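# Load two AA batteries into a remote's battery bay

## Task

Insert both AA batteries into the open battery compartment of the remote control. Each must face the correct polarity and be fully seated, compressed against its spring. The remote itself may be repositioned.

## Robot and tools

Robot: two arms, left_arm and right_arm, each with a parallel two-finger gripper and a wrist camera. Calibrated bases: left_arm near (-0.002, +0.292, -0.002) m, right_arm near (+0.001, -0.345, +0.006) m.

Frame: all positions, targets and offsets use the scene frame. Its origin sits at table-top height midway between the nominal bases. +x points out over the table, +y toward left_arm, +z up. Arm names do not match image left/right. Reported hand positions and orientations may be off by a few cm, more at long reach. Fingers point along the gripper's +z and part along its y. end_effector_position is the point between the pads, just behind the fingertips.

Row layout (shared by execute_actions and move): one row of 14 numbers, each in [-1, 1], covering both arms even when only one moves. Order: left_arm dx, dy, dz, rx, ry, rz, opening, then the same seven for right_arm. dx/dy/dz/rx/ry/rz are offsets, not poses. They are measured from that arm's Hand target at the start of the action or move, along scene axes. Scale: 1.0 = 0.6 m for translation, 180 degrees for rotation. rx, ry, rz form a single rotation vector, turning about the Hand target position. Opening is absolute, not an offset: +1 fully open (about 87 mm between pads), +0.5 about 69 mm, 0 about 43 mm, -0.5 about 18 mm, -1 closed. Sending 0 for an arm's six pose numbers re-commands its current Hand target. A 0 in the opening slot is a real command, so repeat the present opening to leave a gripper unchanged.

execute_actions: argument actions is a list of actions. Each action is a table of up to 15 rows, one row per 1/30 s step; a shorter table repeats its last row to fill 15 steps. Every row counts from the pose at that action's start, not from the previous row. Repeating an offset in a new action moves further. Optional cameras: list of names, ["all"], or []. Images come back only with an empty actions list or when requested. An empty list also reports the scene number and task.

move: straight-line motion toward target, which is one 14-number row or a list of up to 15 rows. Every row in the list is offset from the same starting Hand targets. speed: m/s, 0.002 to 2.9, default 0.25; rotation capped at twice that in rad/s; one value or one per target. blend: corner rounding in metres (0 = full stop at each target). opening_speed: rate of opening change per second on the -1..+1 scale, at least 0.2. blocking=false returns after about 0.5 s while the move continues. cameras as above. Paths last at least 0.5 s and are cut off after 10 s. They do not avoid obstacles or the other arm. Faster moves lag, stray more and hit harder. Aiming far past a contact presses harder. Avoid paths close to an arm's own base, since these can flip its shoulder posture. The result adds a "move:" line: done (at rest within 10 mm and 2 degrees), off_target, moving, held, or fault, plus limits flags (limits=paced means the pose was clipped; limits=held means steps were withheld).

wait: seconds from 0 to 10; the robot holds its last command, and a running move carries on. stop: brakes a running move; fast moves need room to halt. zoom_image: camera is one of cam_head_left, cam_head_right, cam_high, cam_low, cam_left_wrist, cam_right_wrist. region is [x0, y0, x1, y1] in pixels of that camera's latest image, at most 504 by 504. All images are 896x504. The two head cameras sit on a fixed beam behind the arms. read_manual: section "licences" (licence texts only). finished_scene: scene = current scene number; irreversible. The goal must still hold after the robot lets go.

Results: per-arm end_effector_position (m) and end_effector_quat_wxyz. Hand target is the last commanded pose after clipping, and later offsets count from it. Also reported: Tool commands, grip_measured (on the opening scale; Joint positions gives it as 0 closed to 1 open), Joint positions, Joint velocities (may be omitted when all are just noise), Joint torques, and motor temperatures.

Control behaviour: each step, commanded orientation is clipped to within 40 degrees of the measured one. Friction and gravity can leave the gripper short, low or tilted. Small moves may not happen or may drift sideways. Check position and tilt after each move. If the gripper rests short, send the missing distance as a new offset. A blocked arm keeps pushing until commanded back past its gripper.

Gripping: note grip_measured at first touch. Command about 0.04 below it for a firm grip, less for a lighter one. Readings can be off by roughly 1 mm. Fast closing squeezes harder.

Avoid: dropping the batteries or remote, releasing parts while they move, and letting anything leave the table (that fails the task). Also avoid slamming or hard pushes, especially on fixed or heavy items. Watch the fixtures: the bar under the bases, the plate behind it (tops up to about 3 cm above the table) and the low rail; there is no warning before contact. Avoid contact between the arms, including grippers, housings and wrist cameras. Never close one gripper on the other's fingers, and do not strain a camera cable. Loose objects can occasionally be nudged by outside pushes. Motors heat from holding loads, staying stretched out, or pushing at unreachable poses. MOTOR HOT appears at 75 °C. At 90 °C that arm folds and stops working; at 100 °C it collapses.

Each tool is called after "Emit:" by a JSON object that holds its "api" and its "payload", one argument or row to a line.

## Session

Emit:
{"api": "execute_actions", "payload": {
  "actions": []
}}

Scene clock: 0.00 s.
left_arm: end_effector_position=(+0.3769, +0.2470, +0.0385) grip_measured=+1.000 end_effector_quat_wxyz=(+0.551, +0.031, +0.834, -0.024) | right_arm: end_effector_position=(+0.3758, -0.3763, +0.0703) grip_measured=+0.991 end_effector_quat_wxyz=(+0.575, +0.096, +0.808, -0.093)
Joint positions: left_arm=[-0.076 1.499 0.382 0.75 -0.038 -0.039 1] | right_arm=[0.028 1.518 0.389 0.75 0.298 0.08 0.995]
Joint velocities: within noise
Joint torques (N m): no reading
Motor temperatures (°C): left_arm=[22 30 32 26 24 26 24] | right_arm=[22 27 29 32 21 22 21]
Heat: left arm: 32 °C; right arm: 32 °C.
Hand target: left_arm +0.3773, +0.2476, +0.0398; +0.552, +0.030, +0.833, -0.023 | right_arm +0.3804, -0.3765, +0.0782; +0.584, +0.098, +0.801, -0.092
Tool commands: left_gripper/opening=+1.0 right_gripper/opening=+1.0
camera_calibration:
cam_left_wrist: T_world_to_cam=[[-0.0656442, -0.997842, -0.00128493, 0.271243], [-0.949717, 0.0628732, -0.306732, 0.379286], [0.306151, -0.0189149, -0.951795, 0.0707539], [0, 0, 0, 1]] pos_world=[0.356359, 0.248149, 0.184031]
cam_right_wrist: T_world_to_cam=[[-0.266337, -0.963441, 0.0290767, -0.267181], [-0.895726, 0.23625, -0.376645, 0.475058], [0.356006, -0.126359, -0.925901, 0.0304642], [0, 0, 0, 1]] pos_world=[0.343516, -0.365796, 0.214904]

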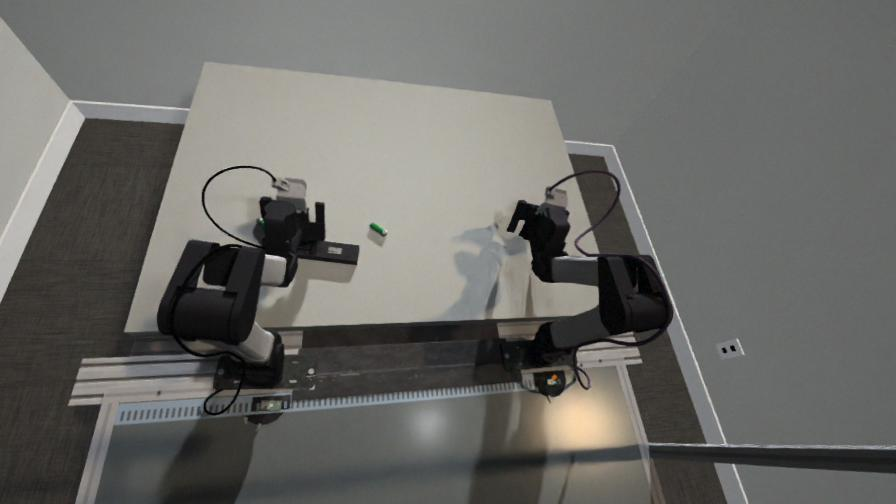

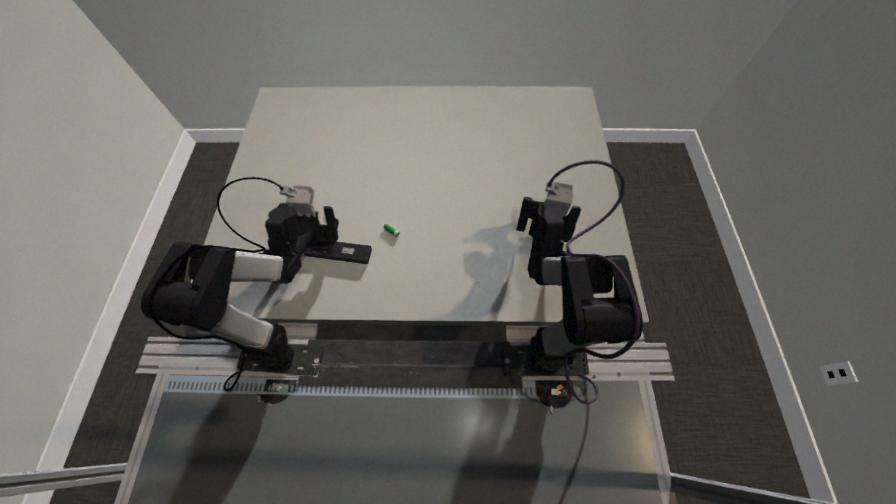

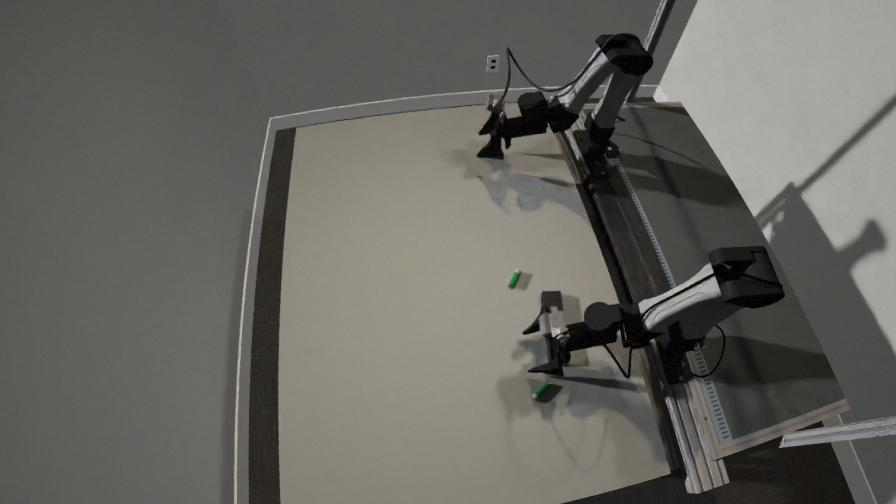

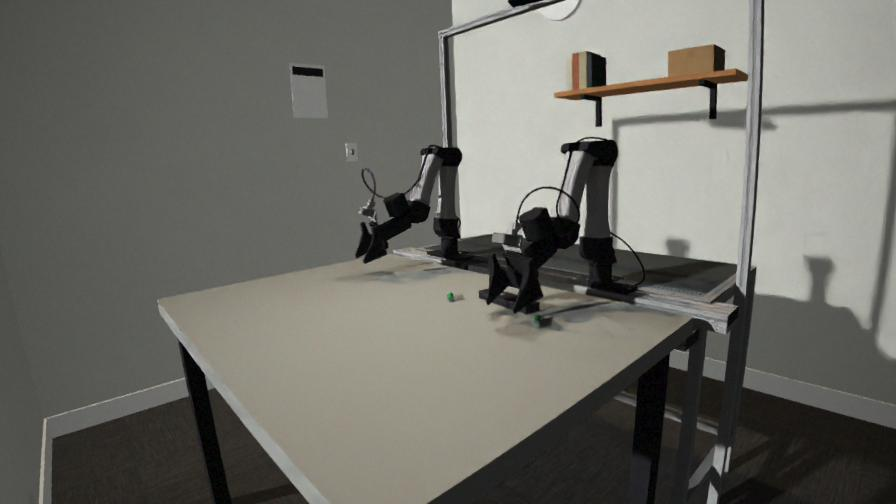

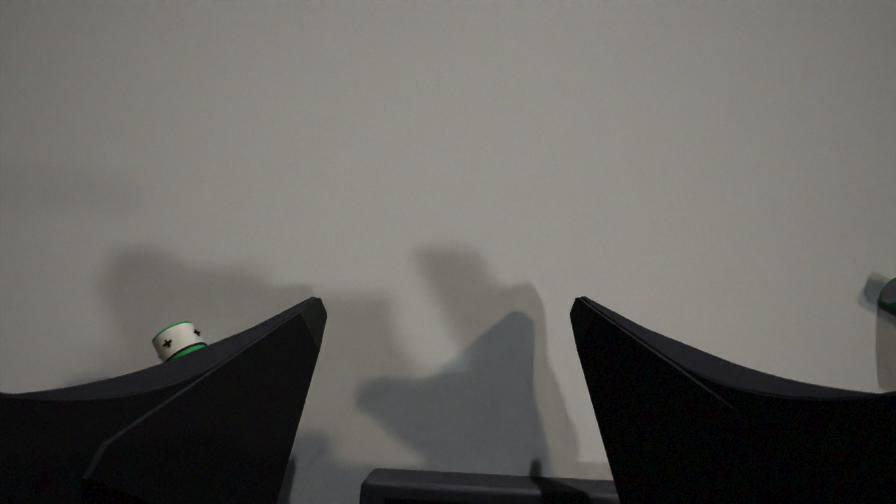

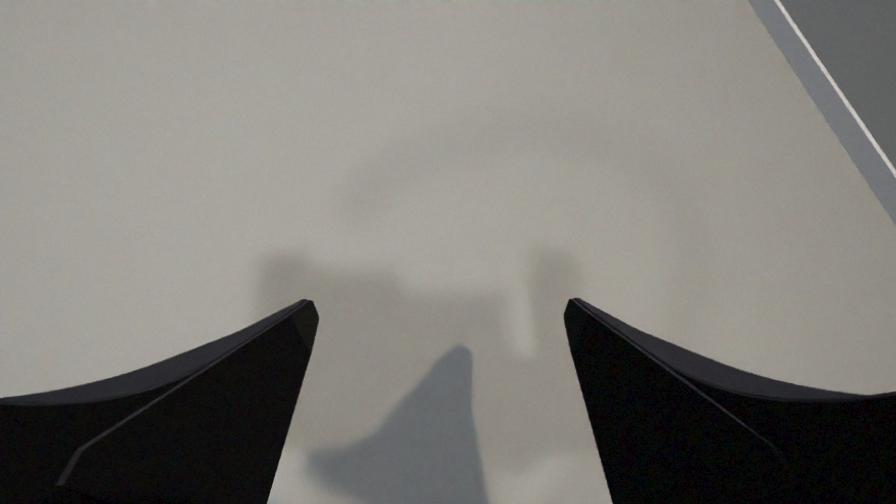

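Emit:
{"api": "move", "payload": {
  "target": [-0.1, 0.12, 0.33, 0, 0.12, 0, 1, -0.05, 0, 0.2, 0, 0.12, 0, 1],
  "cameras": ["all"]
}}

Scene clock: 2.43 s.
left_arm: end_effector_position=(+0.3191, +0.3197, +0.2330) grip_measured=+1.000 end_effector_quat_wxyz=(+0.386, +0.020, +0.922, -0.025) | right_arm: end_effector_position=(+0.3443, -0.3769, +0.1893) grip_measured=+0.991 end_effector_quat_wxyz=(+0.413, +0.076, +0.900, -0.116)
Joint positions: left_arm=[0.266 1.21 1.315 -0.871 0.232 0.151 1] | right_arm=[0.022 1.29 1.06 -0.525 0.293 0.08 0.995]
Joint torques (N m): left_arm=[0.87 -3.6 7.45 1.71 0.36 0.15] | right_arm=[-0.96 -3.7 11.25 1.58 -0.04 -0.03]
Heat: left arm: 32 °C; right arm: 33 °C.
Hand target: left_arm +0.3173, +0.3197, +0.2378; +0.386, +0.025, +0.922, -0.028 | right_arm +0.3504, -0.3765, +0.1982; +0.424, +0.079, +0.896, -0.108
Off the commanded pose: left_arm 0.005 m, 1 deg | right_arm 0.011 m, 2 deg.
move: off_target (right_arm)
camera_calibration:
cam_left_wrist: T_world_to_cam=[[-0.047538, -0.99868, 0.0194663, 0.329831], [-0.99683, 0.0486767, 0.0629355, 0.312947], [-0.0638, -0.0164128, -0.997828, 0.403061], [0, 0, 0, 1]] pos_world=[0.35335, 0.320778, 0.376069]
cam_right_wrist: T_world_to_cam=[[-0.241387, -0.96051, 0.138394, -0.307655], [-0.970375, 0.240416, -0.0239446, 0.452316], [-0.0102731, -0.140074, -0.990088, 0.284799], [0, 0, 0, 1]] pos_world=[0.367578, -0.364356, 0.335384]

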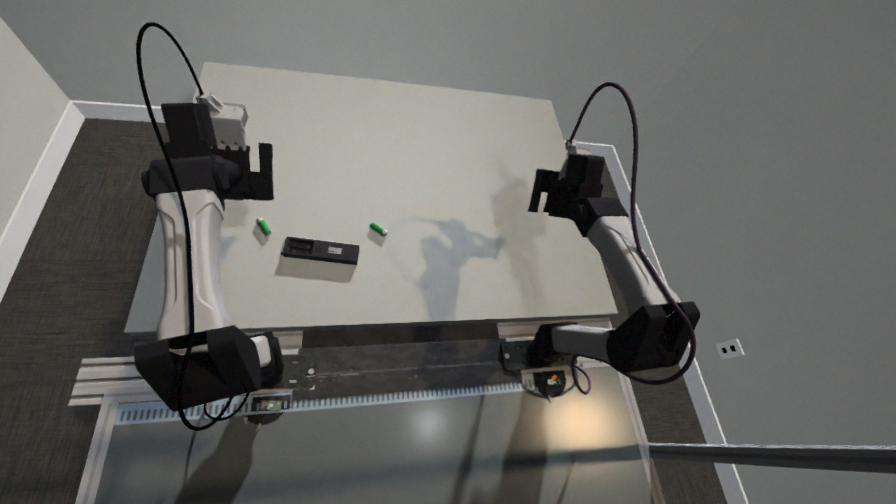

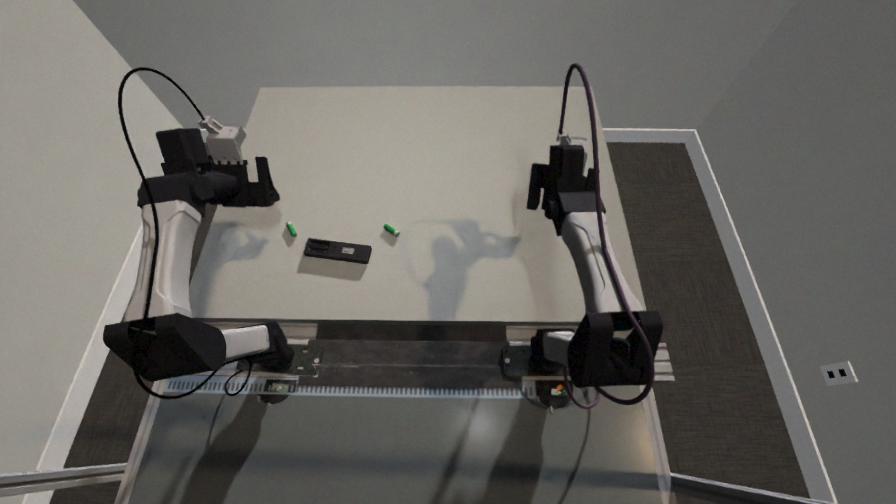

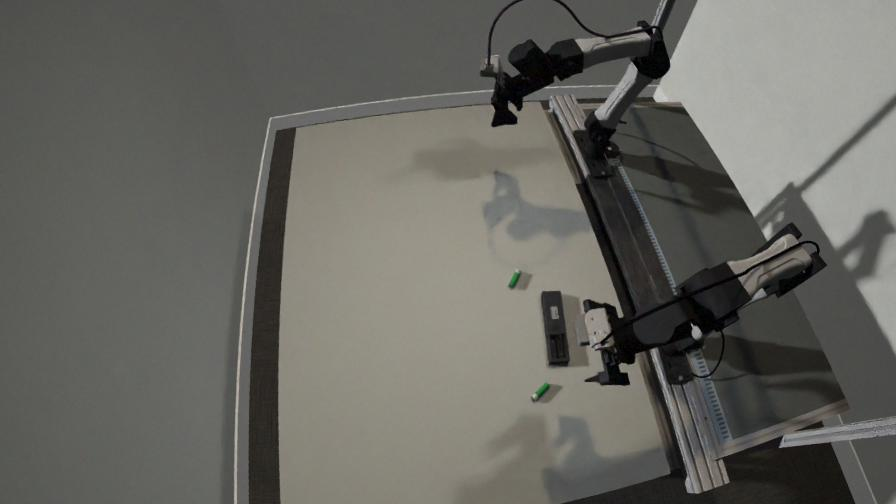

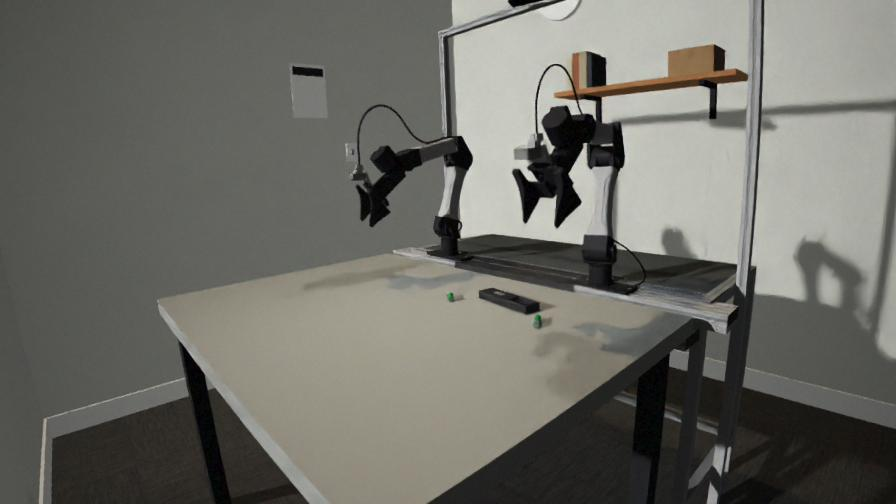

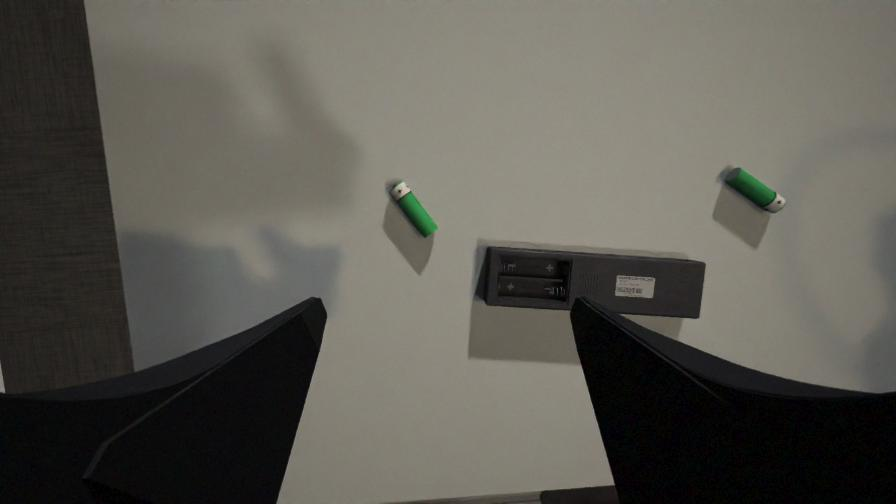

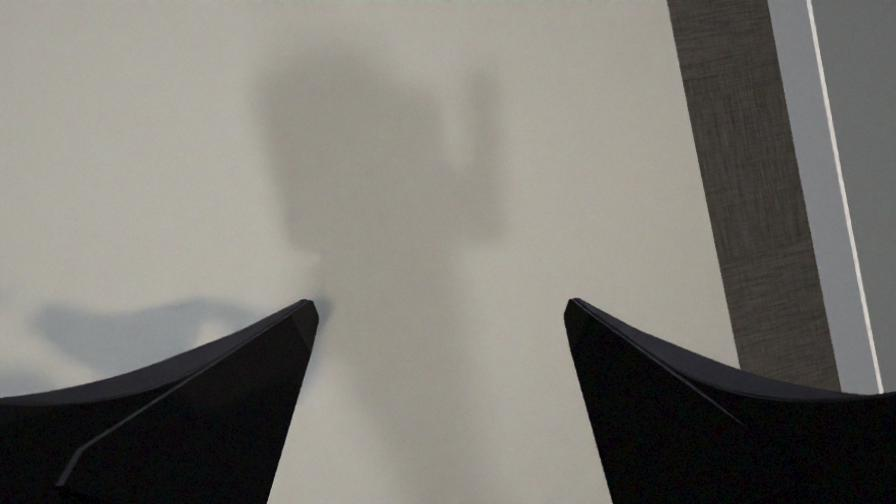

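Emit:
{"api": "zoom_image", "payload": {
  "camera": "cam_left_wrist",
  "region": [470, 230, 720, 370]
}}

Emit:
{"api": "zoom_image", "payload": {
  "camera": "cam_left_wrist",
  "region": [370, 150, 470, 250]
}}

Emit:
{"api": "zoom_image", "payload": {
  "camera": "cam_left_wrist",
  "region": [700, 150, 800, 250]
}}

Scaled by 2.016 from the camera's 896x504 image, which has a finer 1280x720 frame.

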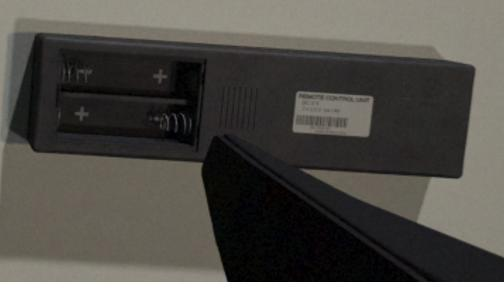

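Scaled by 5.040 from the camera's 896x504 image, which has a finer 1280x720 frame.

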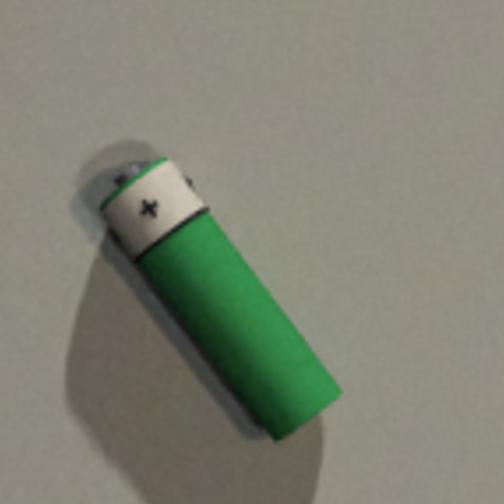

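Scaled by 5.040 from the camera's 896x504 image, which has a finer 1280x720 frame.

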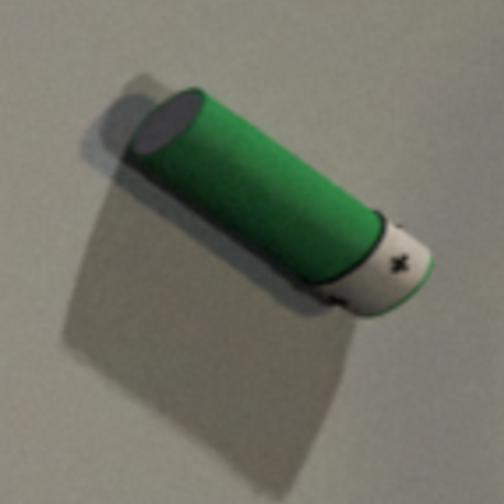

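Emit:
{"api": "move", "payload": {
  "target": [-0.12, -0.127, -0.288, 0, 0, 0, 1, 0, 0, 0, 0, 0, 0, 1],
  "cameras": ["cam_left_wrist","cam_head_left"]
}}

Emit:
{"api": "zoom_image", "payload": {
  "camera": "cam_left_wrist",
  "region": [310, 120, 560, 260]
}}

Scene clock: 5.33 s.
left_arm: end_effector_position=(+0.2449, +0.2430, +0.0661) grip_measured=+1.000 end_effector_quat_wxyz=(+0.382, +0.031, +0.923, -0.032) | right_arm: end_effector_position=(+0.3443, -0.3769, +0.1892) grip_measured=+0.991 end_effector_quat_wxyz=(+0.413, +0.076, +0.900, -0.116)
Joint positions: left_arm=[-0.156 0.844 0.473 -0.378 -0.055 -0.124 1] | right_arm=[0.022 1.29 1.06 -0.526 0.293 0.08 0.995]
Joint torques (N m): left_arm=[-0.79 -1.72 5.39 2.15 -0.21 -0.2] | right_arm=[-0.81 -3.69 11.3 1.56 -0.05 -0.03]
Heat: left arm: 33 °C; right arm: 33 °C.
Hand target: left_arm +0.2453, +0.2435, +0.0650; +0.386, +0.025, +0.922, -0.028 | right_arm +0.3504, -0.3766, +0.1982; +0.424, +0.079, +0.896, -0.108
Off the commanded pose: left_arm 0.001 m, 1 deg | right_arm 0.011 m, 2 deg.
move: off_target (right_arm)
camera_calibration:
cam_left_wrist: T_world_to_cam=[[-0.0723541, -0.997057, 0.0253319, 0.258301], [-0.994761, 0.0739799, 0.0705542, 0.246084], [-0.0722206, -0.0200943, -0.997186, 0.233417], [0, 0, 0, 1]] pos_world=[0.280342, 0.244026, 0.208855]
Images, in order (width x height): cam_head_left 896x504, cam_left_wrist 896x504.

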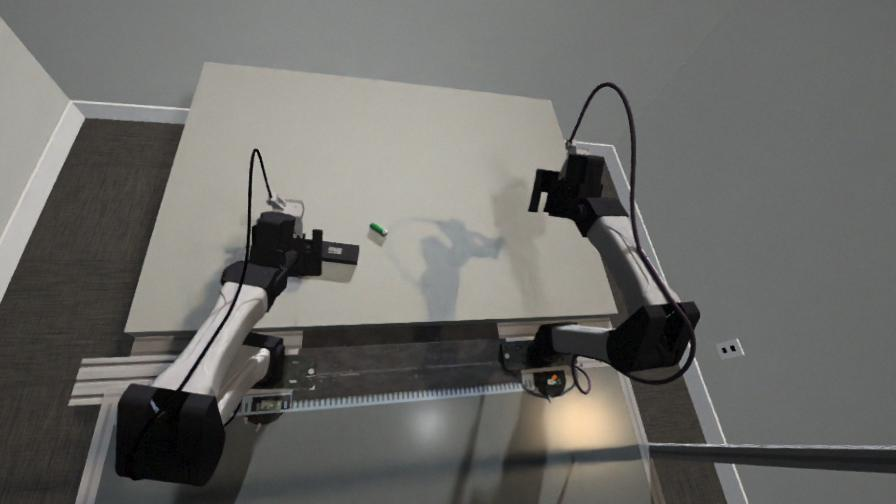

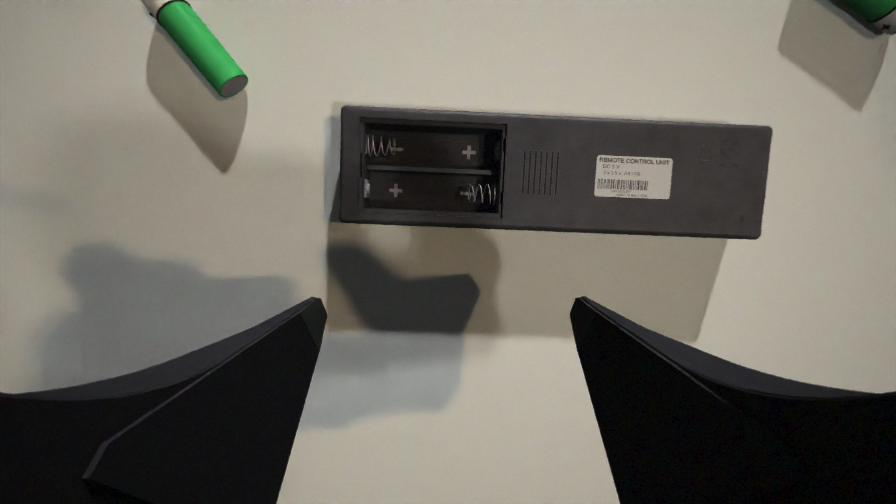

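Scaled by 2.016 from the camera's 896x504 image, which has a finer 1280x720 frame.

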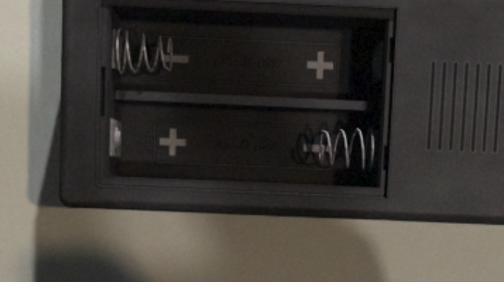

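Emit:
{"api": "move", "payload": {
  "target": [0.203, 0.1625, 0.09, -0.055, 0.2513, 0.19, 0.2, 0, 0, 0, 0, 0, 0, 1],
  "cameras": ["all"]
}}

Scene clock: 9.73 s.
left_arm: end_effector_position=(+0.3684, +0.3400, +0.1186) grip_measured=+0.200 end_effector_quat_wxyz=(+0.009, -0.272, +0.962, +0.006) | right_arm: end_effector_position=(+0.3443, -0.3769, +0.1892) grip_measured=+0.991 end_effector_quat_wxyz=(+0.413, +0.076, +0.900, -0.116)
Joint positions: left_arm=[0.237 2.075 1.988 -1.438 0.013 -0.367 0.6] | right_arm=[0.022 1.29 1.06 -0.526 0.293 0.08 0.995]
Joint torques (N m): left_arm=[1.13 -9.02 6.58 0.35 0.22 -0.15] | right_arm=[-0.94 -3.66 11.25 1.57 -0.05 -0.04]
Heat: left arm: 33 °C; right arm: 34 °C.
Hand target: left_arm +0.3671, +0.3408, +0.1189; -0.001, -0.284, +0.959, +0.000 | right_arm +0.3504, -0.3766, +0.1982; +0.424, +0.079, +0.896, -0.108
Off the commanded pose: left_arm 0.002 m, 2 deg | right_arm 0.011 m, 2 deg.
move: off_target (right_arm)
camera_calibration:
cam_left_wrist: T_world_to_cam=[[0.523063, -0.852038, -0.020866, 0.0994288], [-0.563354, -0.364005, 0.741709, 0.268391], [-0.63956, -0.376206, -0.670397, 0.587911], [0, 0, 0, 1]] pos_world=[0.475196, 0.403588, 0.19714]
cam_right_wrist: T_world_to_cam=[[-0.241332, -0.960513, 0.138467, -0.3077], [-0.970385, 0.240403, -0.0236483, 0.452216], [-0.0105733, -0.140073, -0.990085, 0.284908], [0, 0, 0, 1]] pos_world=[0.367578, -0.364356, 0.335384]

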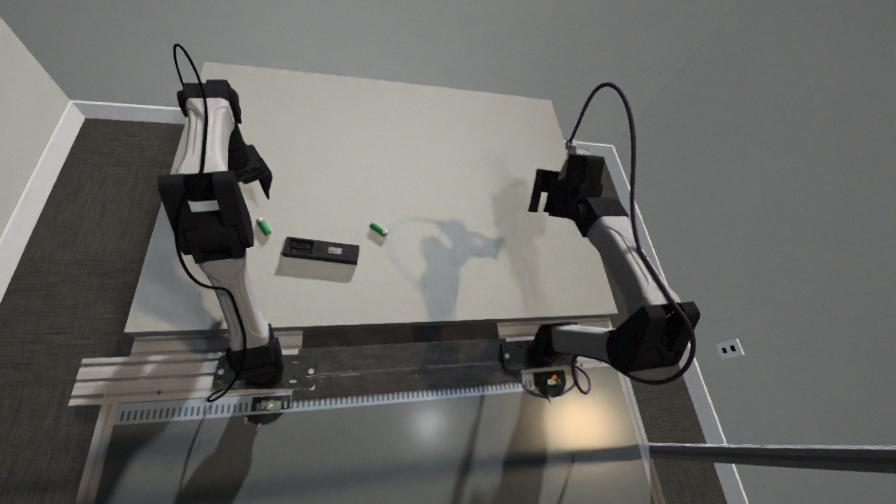

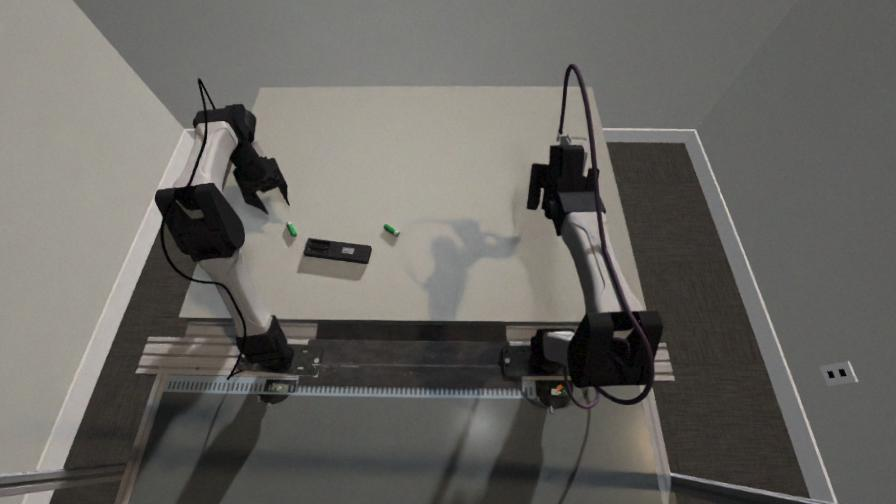

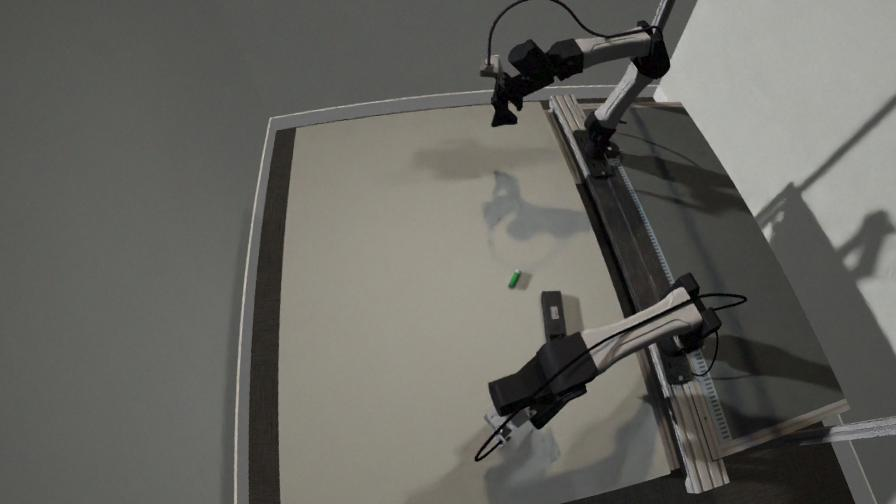

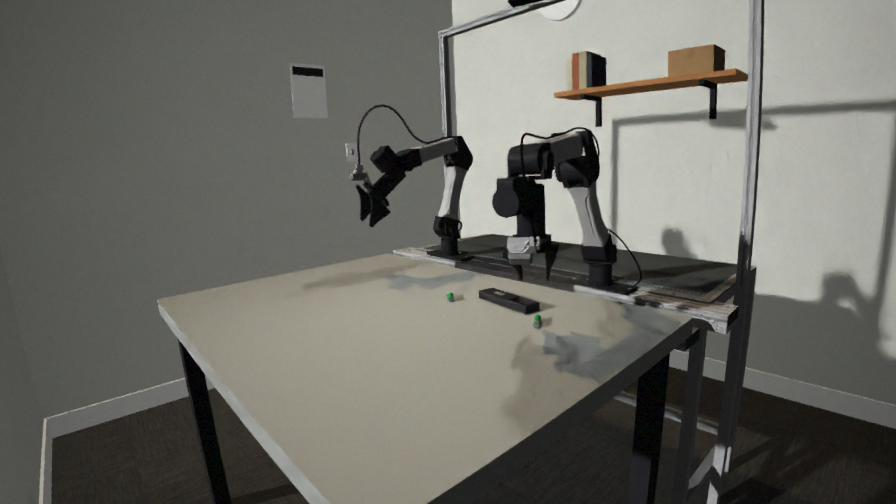

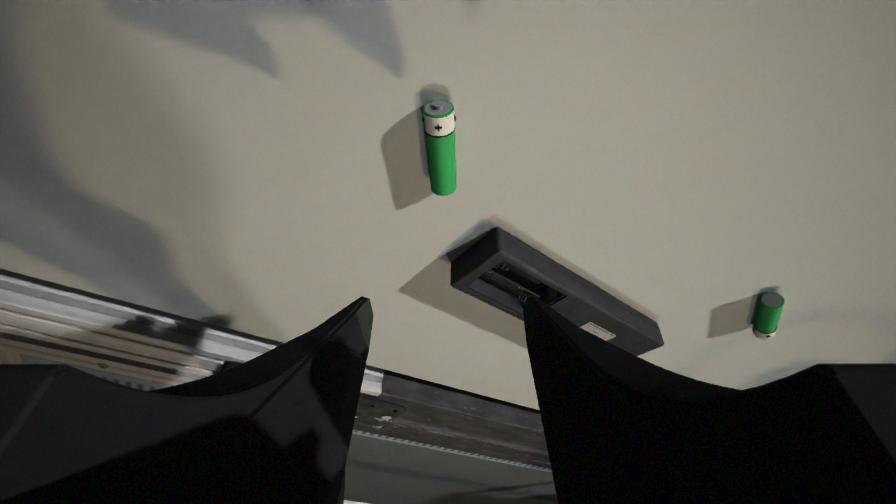

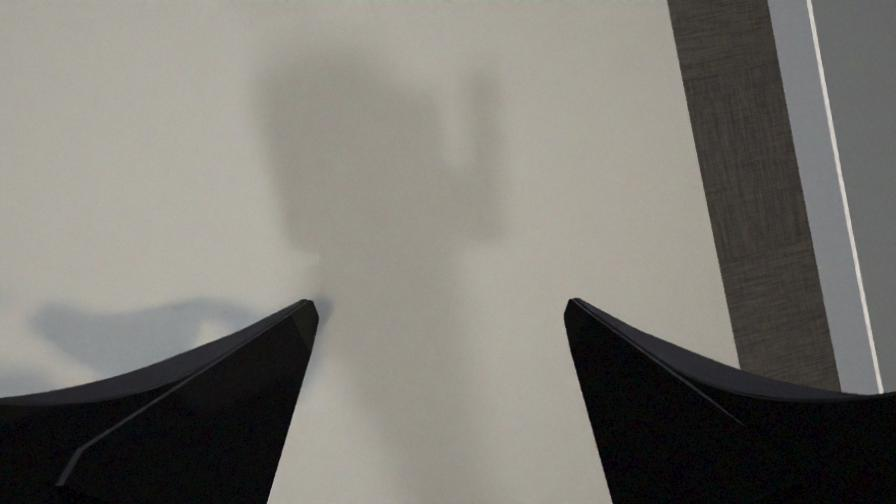

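Emit:
{"api": "move", "payload": {
  "target": [-0.006, 0.003, -0.148, 0, 0, 0, -0.2, 0, 0, 0, 0, 0, 0, 1],
  "cameras": ["cam_left_wrist","cam_low","cam_high"]
}}

Emit:
{"api": "zoom_image", "payload": {
  "camera": "cam_low",
  "region": [440, 220, 640, 340]
}}

Scene clock: 11.67 s.
left_arm: end_effector_position=(+0.3631, +0.3413, +0.0344) grip_measured=-0.200 end_effector_quat_wxyz=(+0.001, -0.272, +0.962, +0.007) | right_arm: end_effector_position=(+0.3443, -0.3769, +0.1892) grip_measured=+0.991 end_effector_quat_wxyz=(+0.413, +0.076, +0.900, -0.116)
Joint positions: left_arm=[0.237 2.087 1.668 -1.122 0.013 -0.368 0.4] | right_arm=[0.022 1.29 1.06 -0.526 0.293 0.08 0.995]
Joint torques (N m): left_arm=[1.11 -9.61 4.52 0.73 0.21 -0.16] | right_arm=[-0.98 -3.64 11.28 1.57 -0.04 -0.03]
Heat: left arm: 33 °C; right arm: 34 °C.
Hand target: left_arm +0.3636, +0.3427, +0.0303; +0.000, -0.284, +0.959, +0.000 | right_arm +0.3504, -0.3766, +0.1982; +0.424, +0.079, +0.896, -0.108
Off the commanded pose: left_arm 0.005 m, 2 deg | right_arm 0.011 m, 2 deg.
move: off_target (right_arm)
camera_calibration:
cam_left_wrist: T_world_to_cam=[[0.523351, -0.851691, -0.0269629, 0.101546], [-0.550683, -0.362194, 0.752039, 0.32276], [-0.650271, -0.378732, -0.658566, 0.532824], [0, 0, 0, 1]] pos_world=[0.471074, 0.405186, 0.11091]
Images, in order (width x height): cam_high 896x504, cam_low 896x504, cam_left_wrist 896x504.

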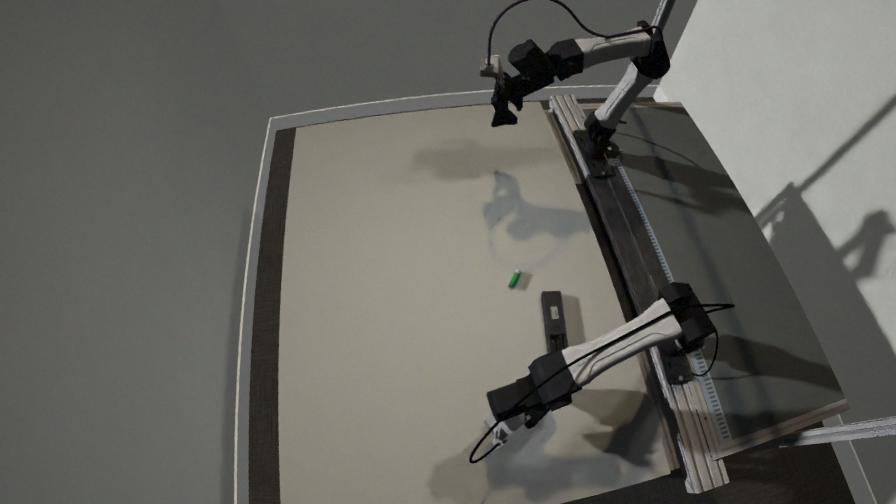

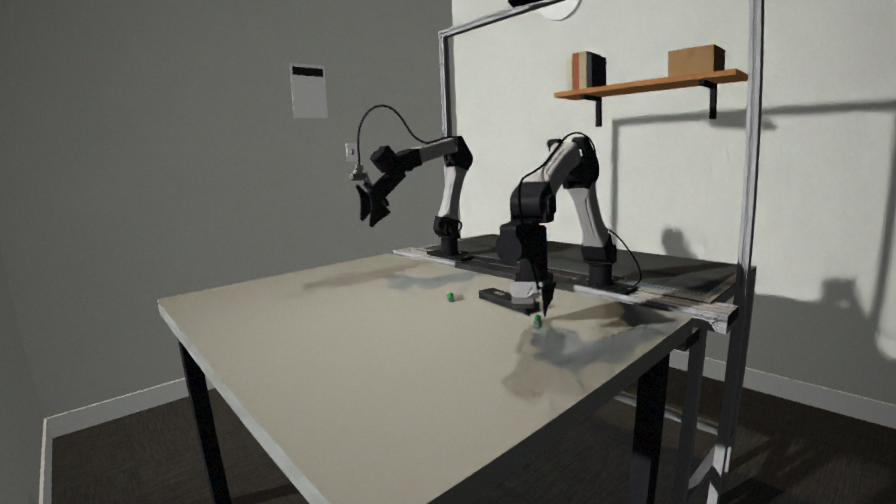

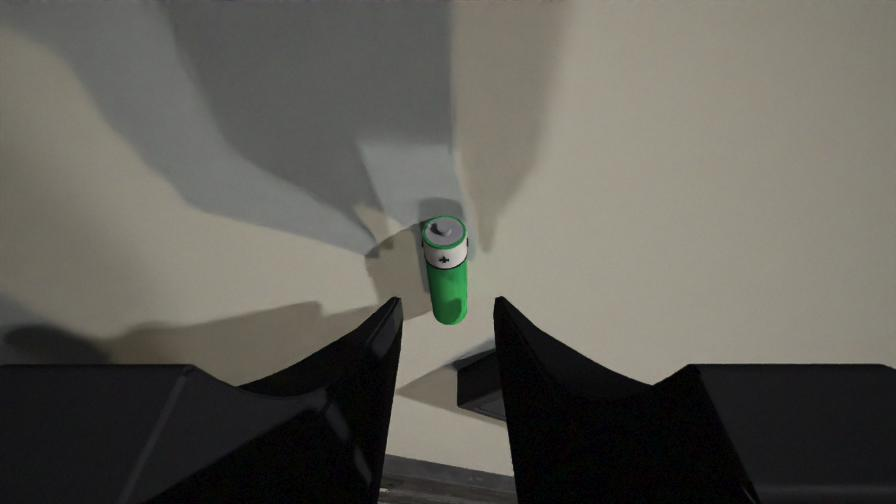

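Scaled by 2.520 from the camera's 896x504 image, which has a finer 1280x720 frame.

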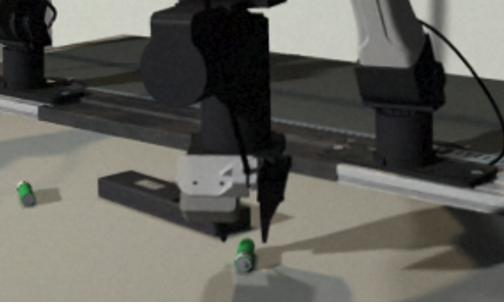

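Emit:
{"api": "move", "payload": {
  "target": [0.001, 0.0, -0.035, 0, 0, 0, -0.35, 0, 0, 0, 0, 0, 0, 1],
  "speed": 0.08,
  "cameras": ["cam_left_wrist"]
}}

Scene clock: 12.77 s.
left_arm: end_effector_position=(+0.3637, +0.3418, +0.0155) grip_measured=-0.350 end_effector_quat_wxyz=(+0.002, -0.273, +0.962, +0.006) | right_arm: end_effector_position=(+0.3443, -0.3769, +0.1892) grip_measured=+0.991 end_effector_quat_wxyz=(+0.413, +0.076, +0.900, -0.116)
Joint positions: left_arm=[0.237 2.105 1.62 -1.053 0.013 -0.369 0.325] | right_arm=[0.022 1.29 1.06 -0.526 0.293 0.08 0.995]
Joint torques (N m): left_arm=[0.98 -9.21 4.42 0.79 0.21 -0.16] | right_arm=[-1.01 -3.69 11.3 1.59 -0.02 -0.02]
Heat: left arm: 33 °C; right arm: 34 °C.
Hand target: left_arm +0.3641, +0.3426, +0.0092; -0.001, -0.284, +0.959, -0.001 | right_arm +0.3504, -0.3766, +0.1982; +0.424, +0.079, +0.896, -0.108
Off the commanded pose: left_arm 0.006 m, 2 deg | right_arm 0.011 m, 2 deg.
move: off_target (right_arm)
camera_calibration:
cam_left_wrist: T_world_to_cam=[[0.52398, -0.851346, -0.0255987, 0.100783], [-0.552474, -0.3626, 0.750529, 0.338333], [-0.648241, -0.37912, -0.660342, 0.520432], [0, 0, 0, 1]] pos_world=[0.471477, 0.405787, 0.0923147]
Images, in order (width x height): cam_left_wrist 896x504.

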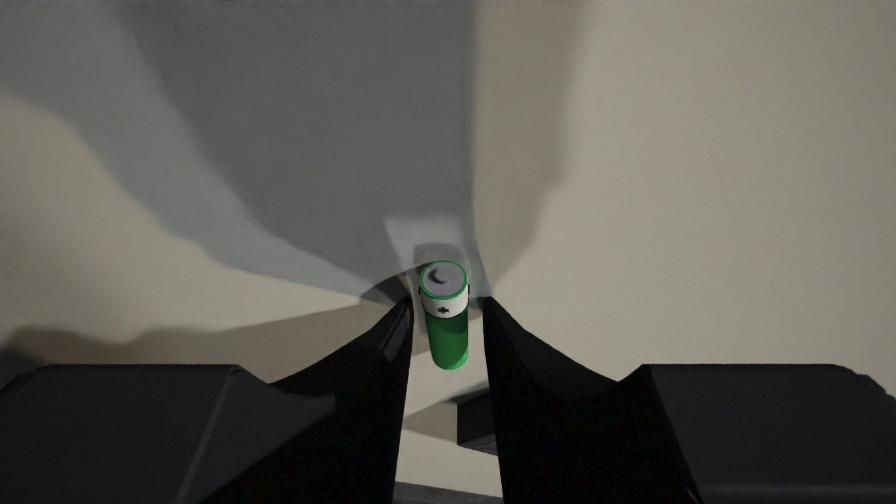

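Emit:
{"api": "move", "payload": {
  "target": [0.0167, 0.0095, -0.005, 0, 0, 0, -0.35, 0, 0, 0, 0, 0, 0, 1],
  "speed": 0.08,
  "cameras": ["cam_left_wrist"]
}}

Emit:
{"api": "zoom_image", "payload": {
  "camera": "cam_left_wrist",
  "region": [380, 260, 520, 400]
}}

Scene clock: 13.87 s.
left_arm: end_effector_position=(+0.3695, +0.3427, +0.0151) grip_measured=-0.350 end_effector_quat_wxyz=(+0.000, -0.275, +0.961, +0.001) | right_arm: end_effector_position=(+0.3443, -0.3769, +0.1892) grip_measured=+0.991 end_effector_quat_wxyz=(+0.413, +0.076, +0.900, -0.116)
Joint positions: left_arm=[0.242 2.131 1.659 -1.07 0.024 -0.369 0.325] | right_arm=[0.022 1.29 1.06 -0.526 0.293 0.08 0.995]
Joint torques (N m): left_arm=[1.42 -8.06 5.93 0.82 0.09 -0.06] | right_arm=[-0.95 -3.64 11.23 1.57 -0.05 -0.02]
Heat: left arm: 33 °C; right arm: 34 °C.
Hand target: left_arm +0.3742, +0.3485, +0.0062; -0.001, -0.284, +0.959, +0.000 | right_arm +0.3504, -0.3766, +0.1982; +0.424, +0.079, +0.896, -0.108
Off the commanded pose: left_arm 0.012 m, 1 deg | right_arm 0.011 m, 2 deg.
move: off_target (left_arm, right_arm)
camera_calibration:
cam_left_wrist: T_world_to_cam=[[0.527957, -0.849106, -0.0167487, 0.0961011], [-0.549568, -0.356613, 0.755515, 0.33901], [-0.647485, -0.389675, -0.654918, 0.52758], [0, 0, 0, 1]] pos_world=[0.477172, 0.40808, 0.0910042]
Images, in order (width x height): cam_left_wrist 896x504.

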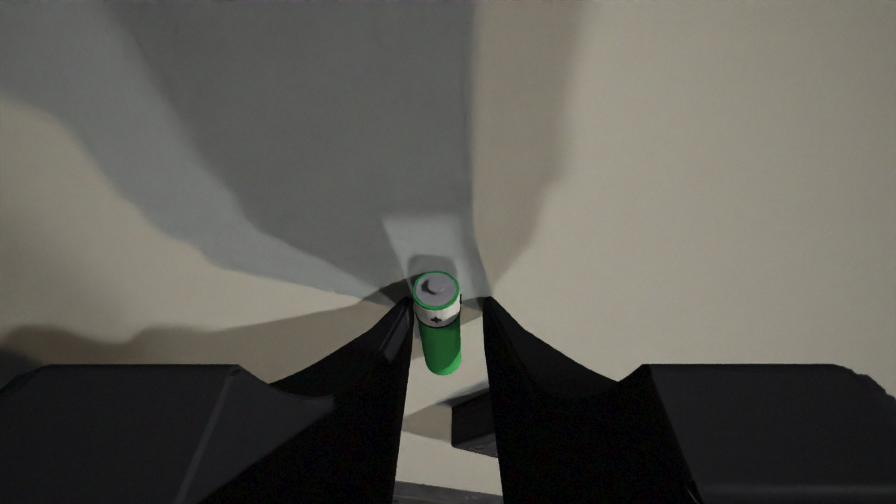

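Scaled by 3.600 from the camera's 896x504 image, which has a finer 1280x720 frame.

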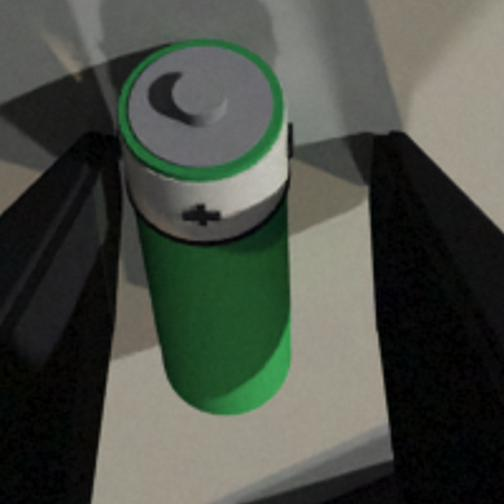

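Emit:
{"api": "move", "payload": {
  "target": [0.0, -0.004, 0.008, 0, 0, 0, -0.66, 0, 0, 0, 0, 0, 0, 1],
  "speed": 0.05,
  "opening_speed": 0.3,
  "cameras": ["cam_left_wrist"]
}}

Emit:
{"api": "zoom_image", "payload": {
  "camera": "cam_left_wrist",
  "region": [380, 260, 520, 400]
}}

Scene clock: 15.37 s.
left_arm: end_effector_position=(+0.3713, +0.3421, +0.0154) grip_measured=-0.594 end_effector_quat_wxyz=(+0.001, -0.275, +0.961, -0.002) | right_arm: end_effector_position=(+0.3443, -0.3769, +0.1892) grip_measured=+0.991 end_effector_quat_wxyz=(+0.413, +0.076, +0.900, -0.116)
Joint positions: left_arm=[0.242 2.134 1.665 -1.07 0.03 -0.369 0.203] | right_arm=[0.022 1.29 1.06 -0.526 0.293 0.08 0.995]
Joint torques (N m): left_arm=[0.9 -8.87 6.16 0.64 0.03 -0.11] | right_arm=[-0.96 -3.77 11.3 1.55 -0.05 -0.02]
Heat: left arm: 33 °C; right arm: 34 °C.
Hand target: left_arm +0.3741, +0.3461, +0.0111; -0.001, -0.284, +0.959, +0.000 | right_arm +0.3504, -0.3766, +0.1982; +0.424, +0.079, +0.896, -0.108
Off the commanded pose: left_arm 0.007 m, 1 deg | right_arm 0.011 m, 2 deg.
move: off_target (right_arm)
camera_calibration:
cam_left_wrist: T_world_to_cam=[[0.527951, -0.849208, -0.0106333, 0.0945916], [-0.552667, -0.353045, 0.75493, 0.33945], [-0.644846, -0.392689, -0.65572, 0.528675], [0, 0, 0, 1]] pos_world=[0.478577, 0.407774, 0.0914078]
Images, in order (width x height): cam_left_wrist 896x504.

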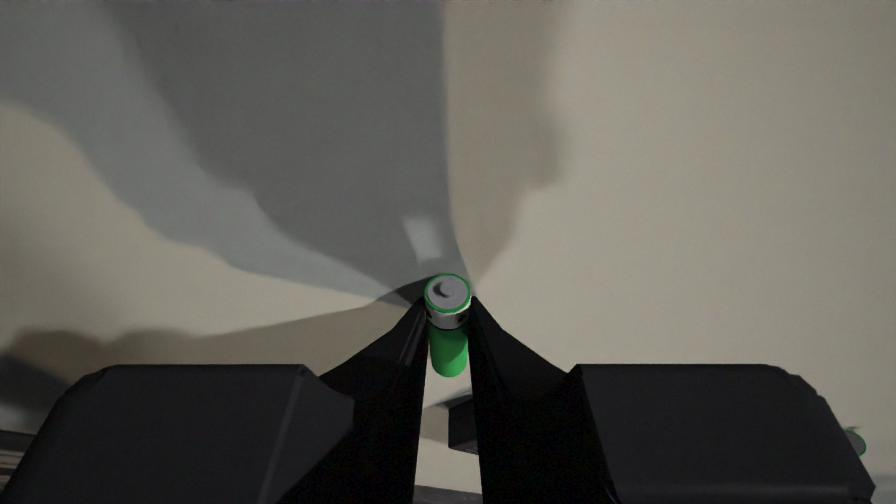

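Scaled by 3.600 from the camera's 896x504 image, which has a finer 1280x720 frame.

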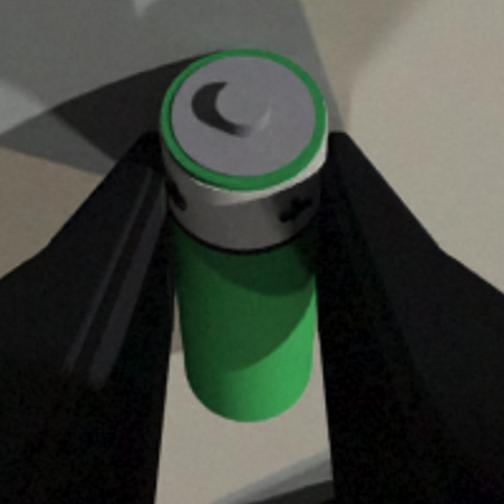

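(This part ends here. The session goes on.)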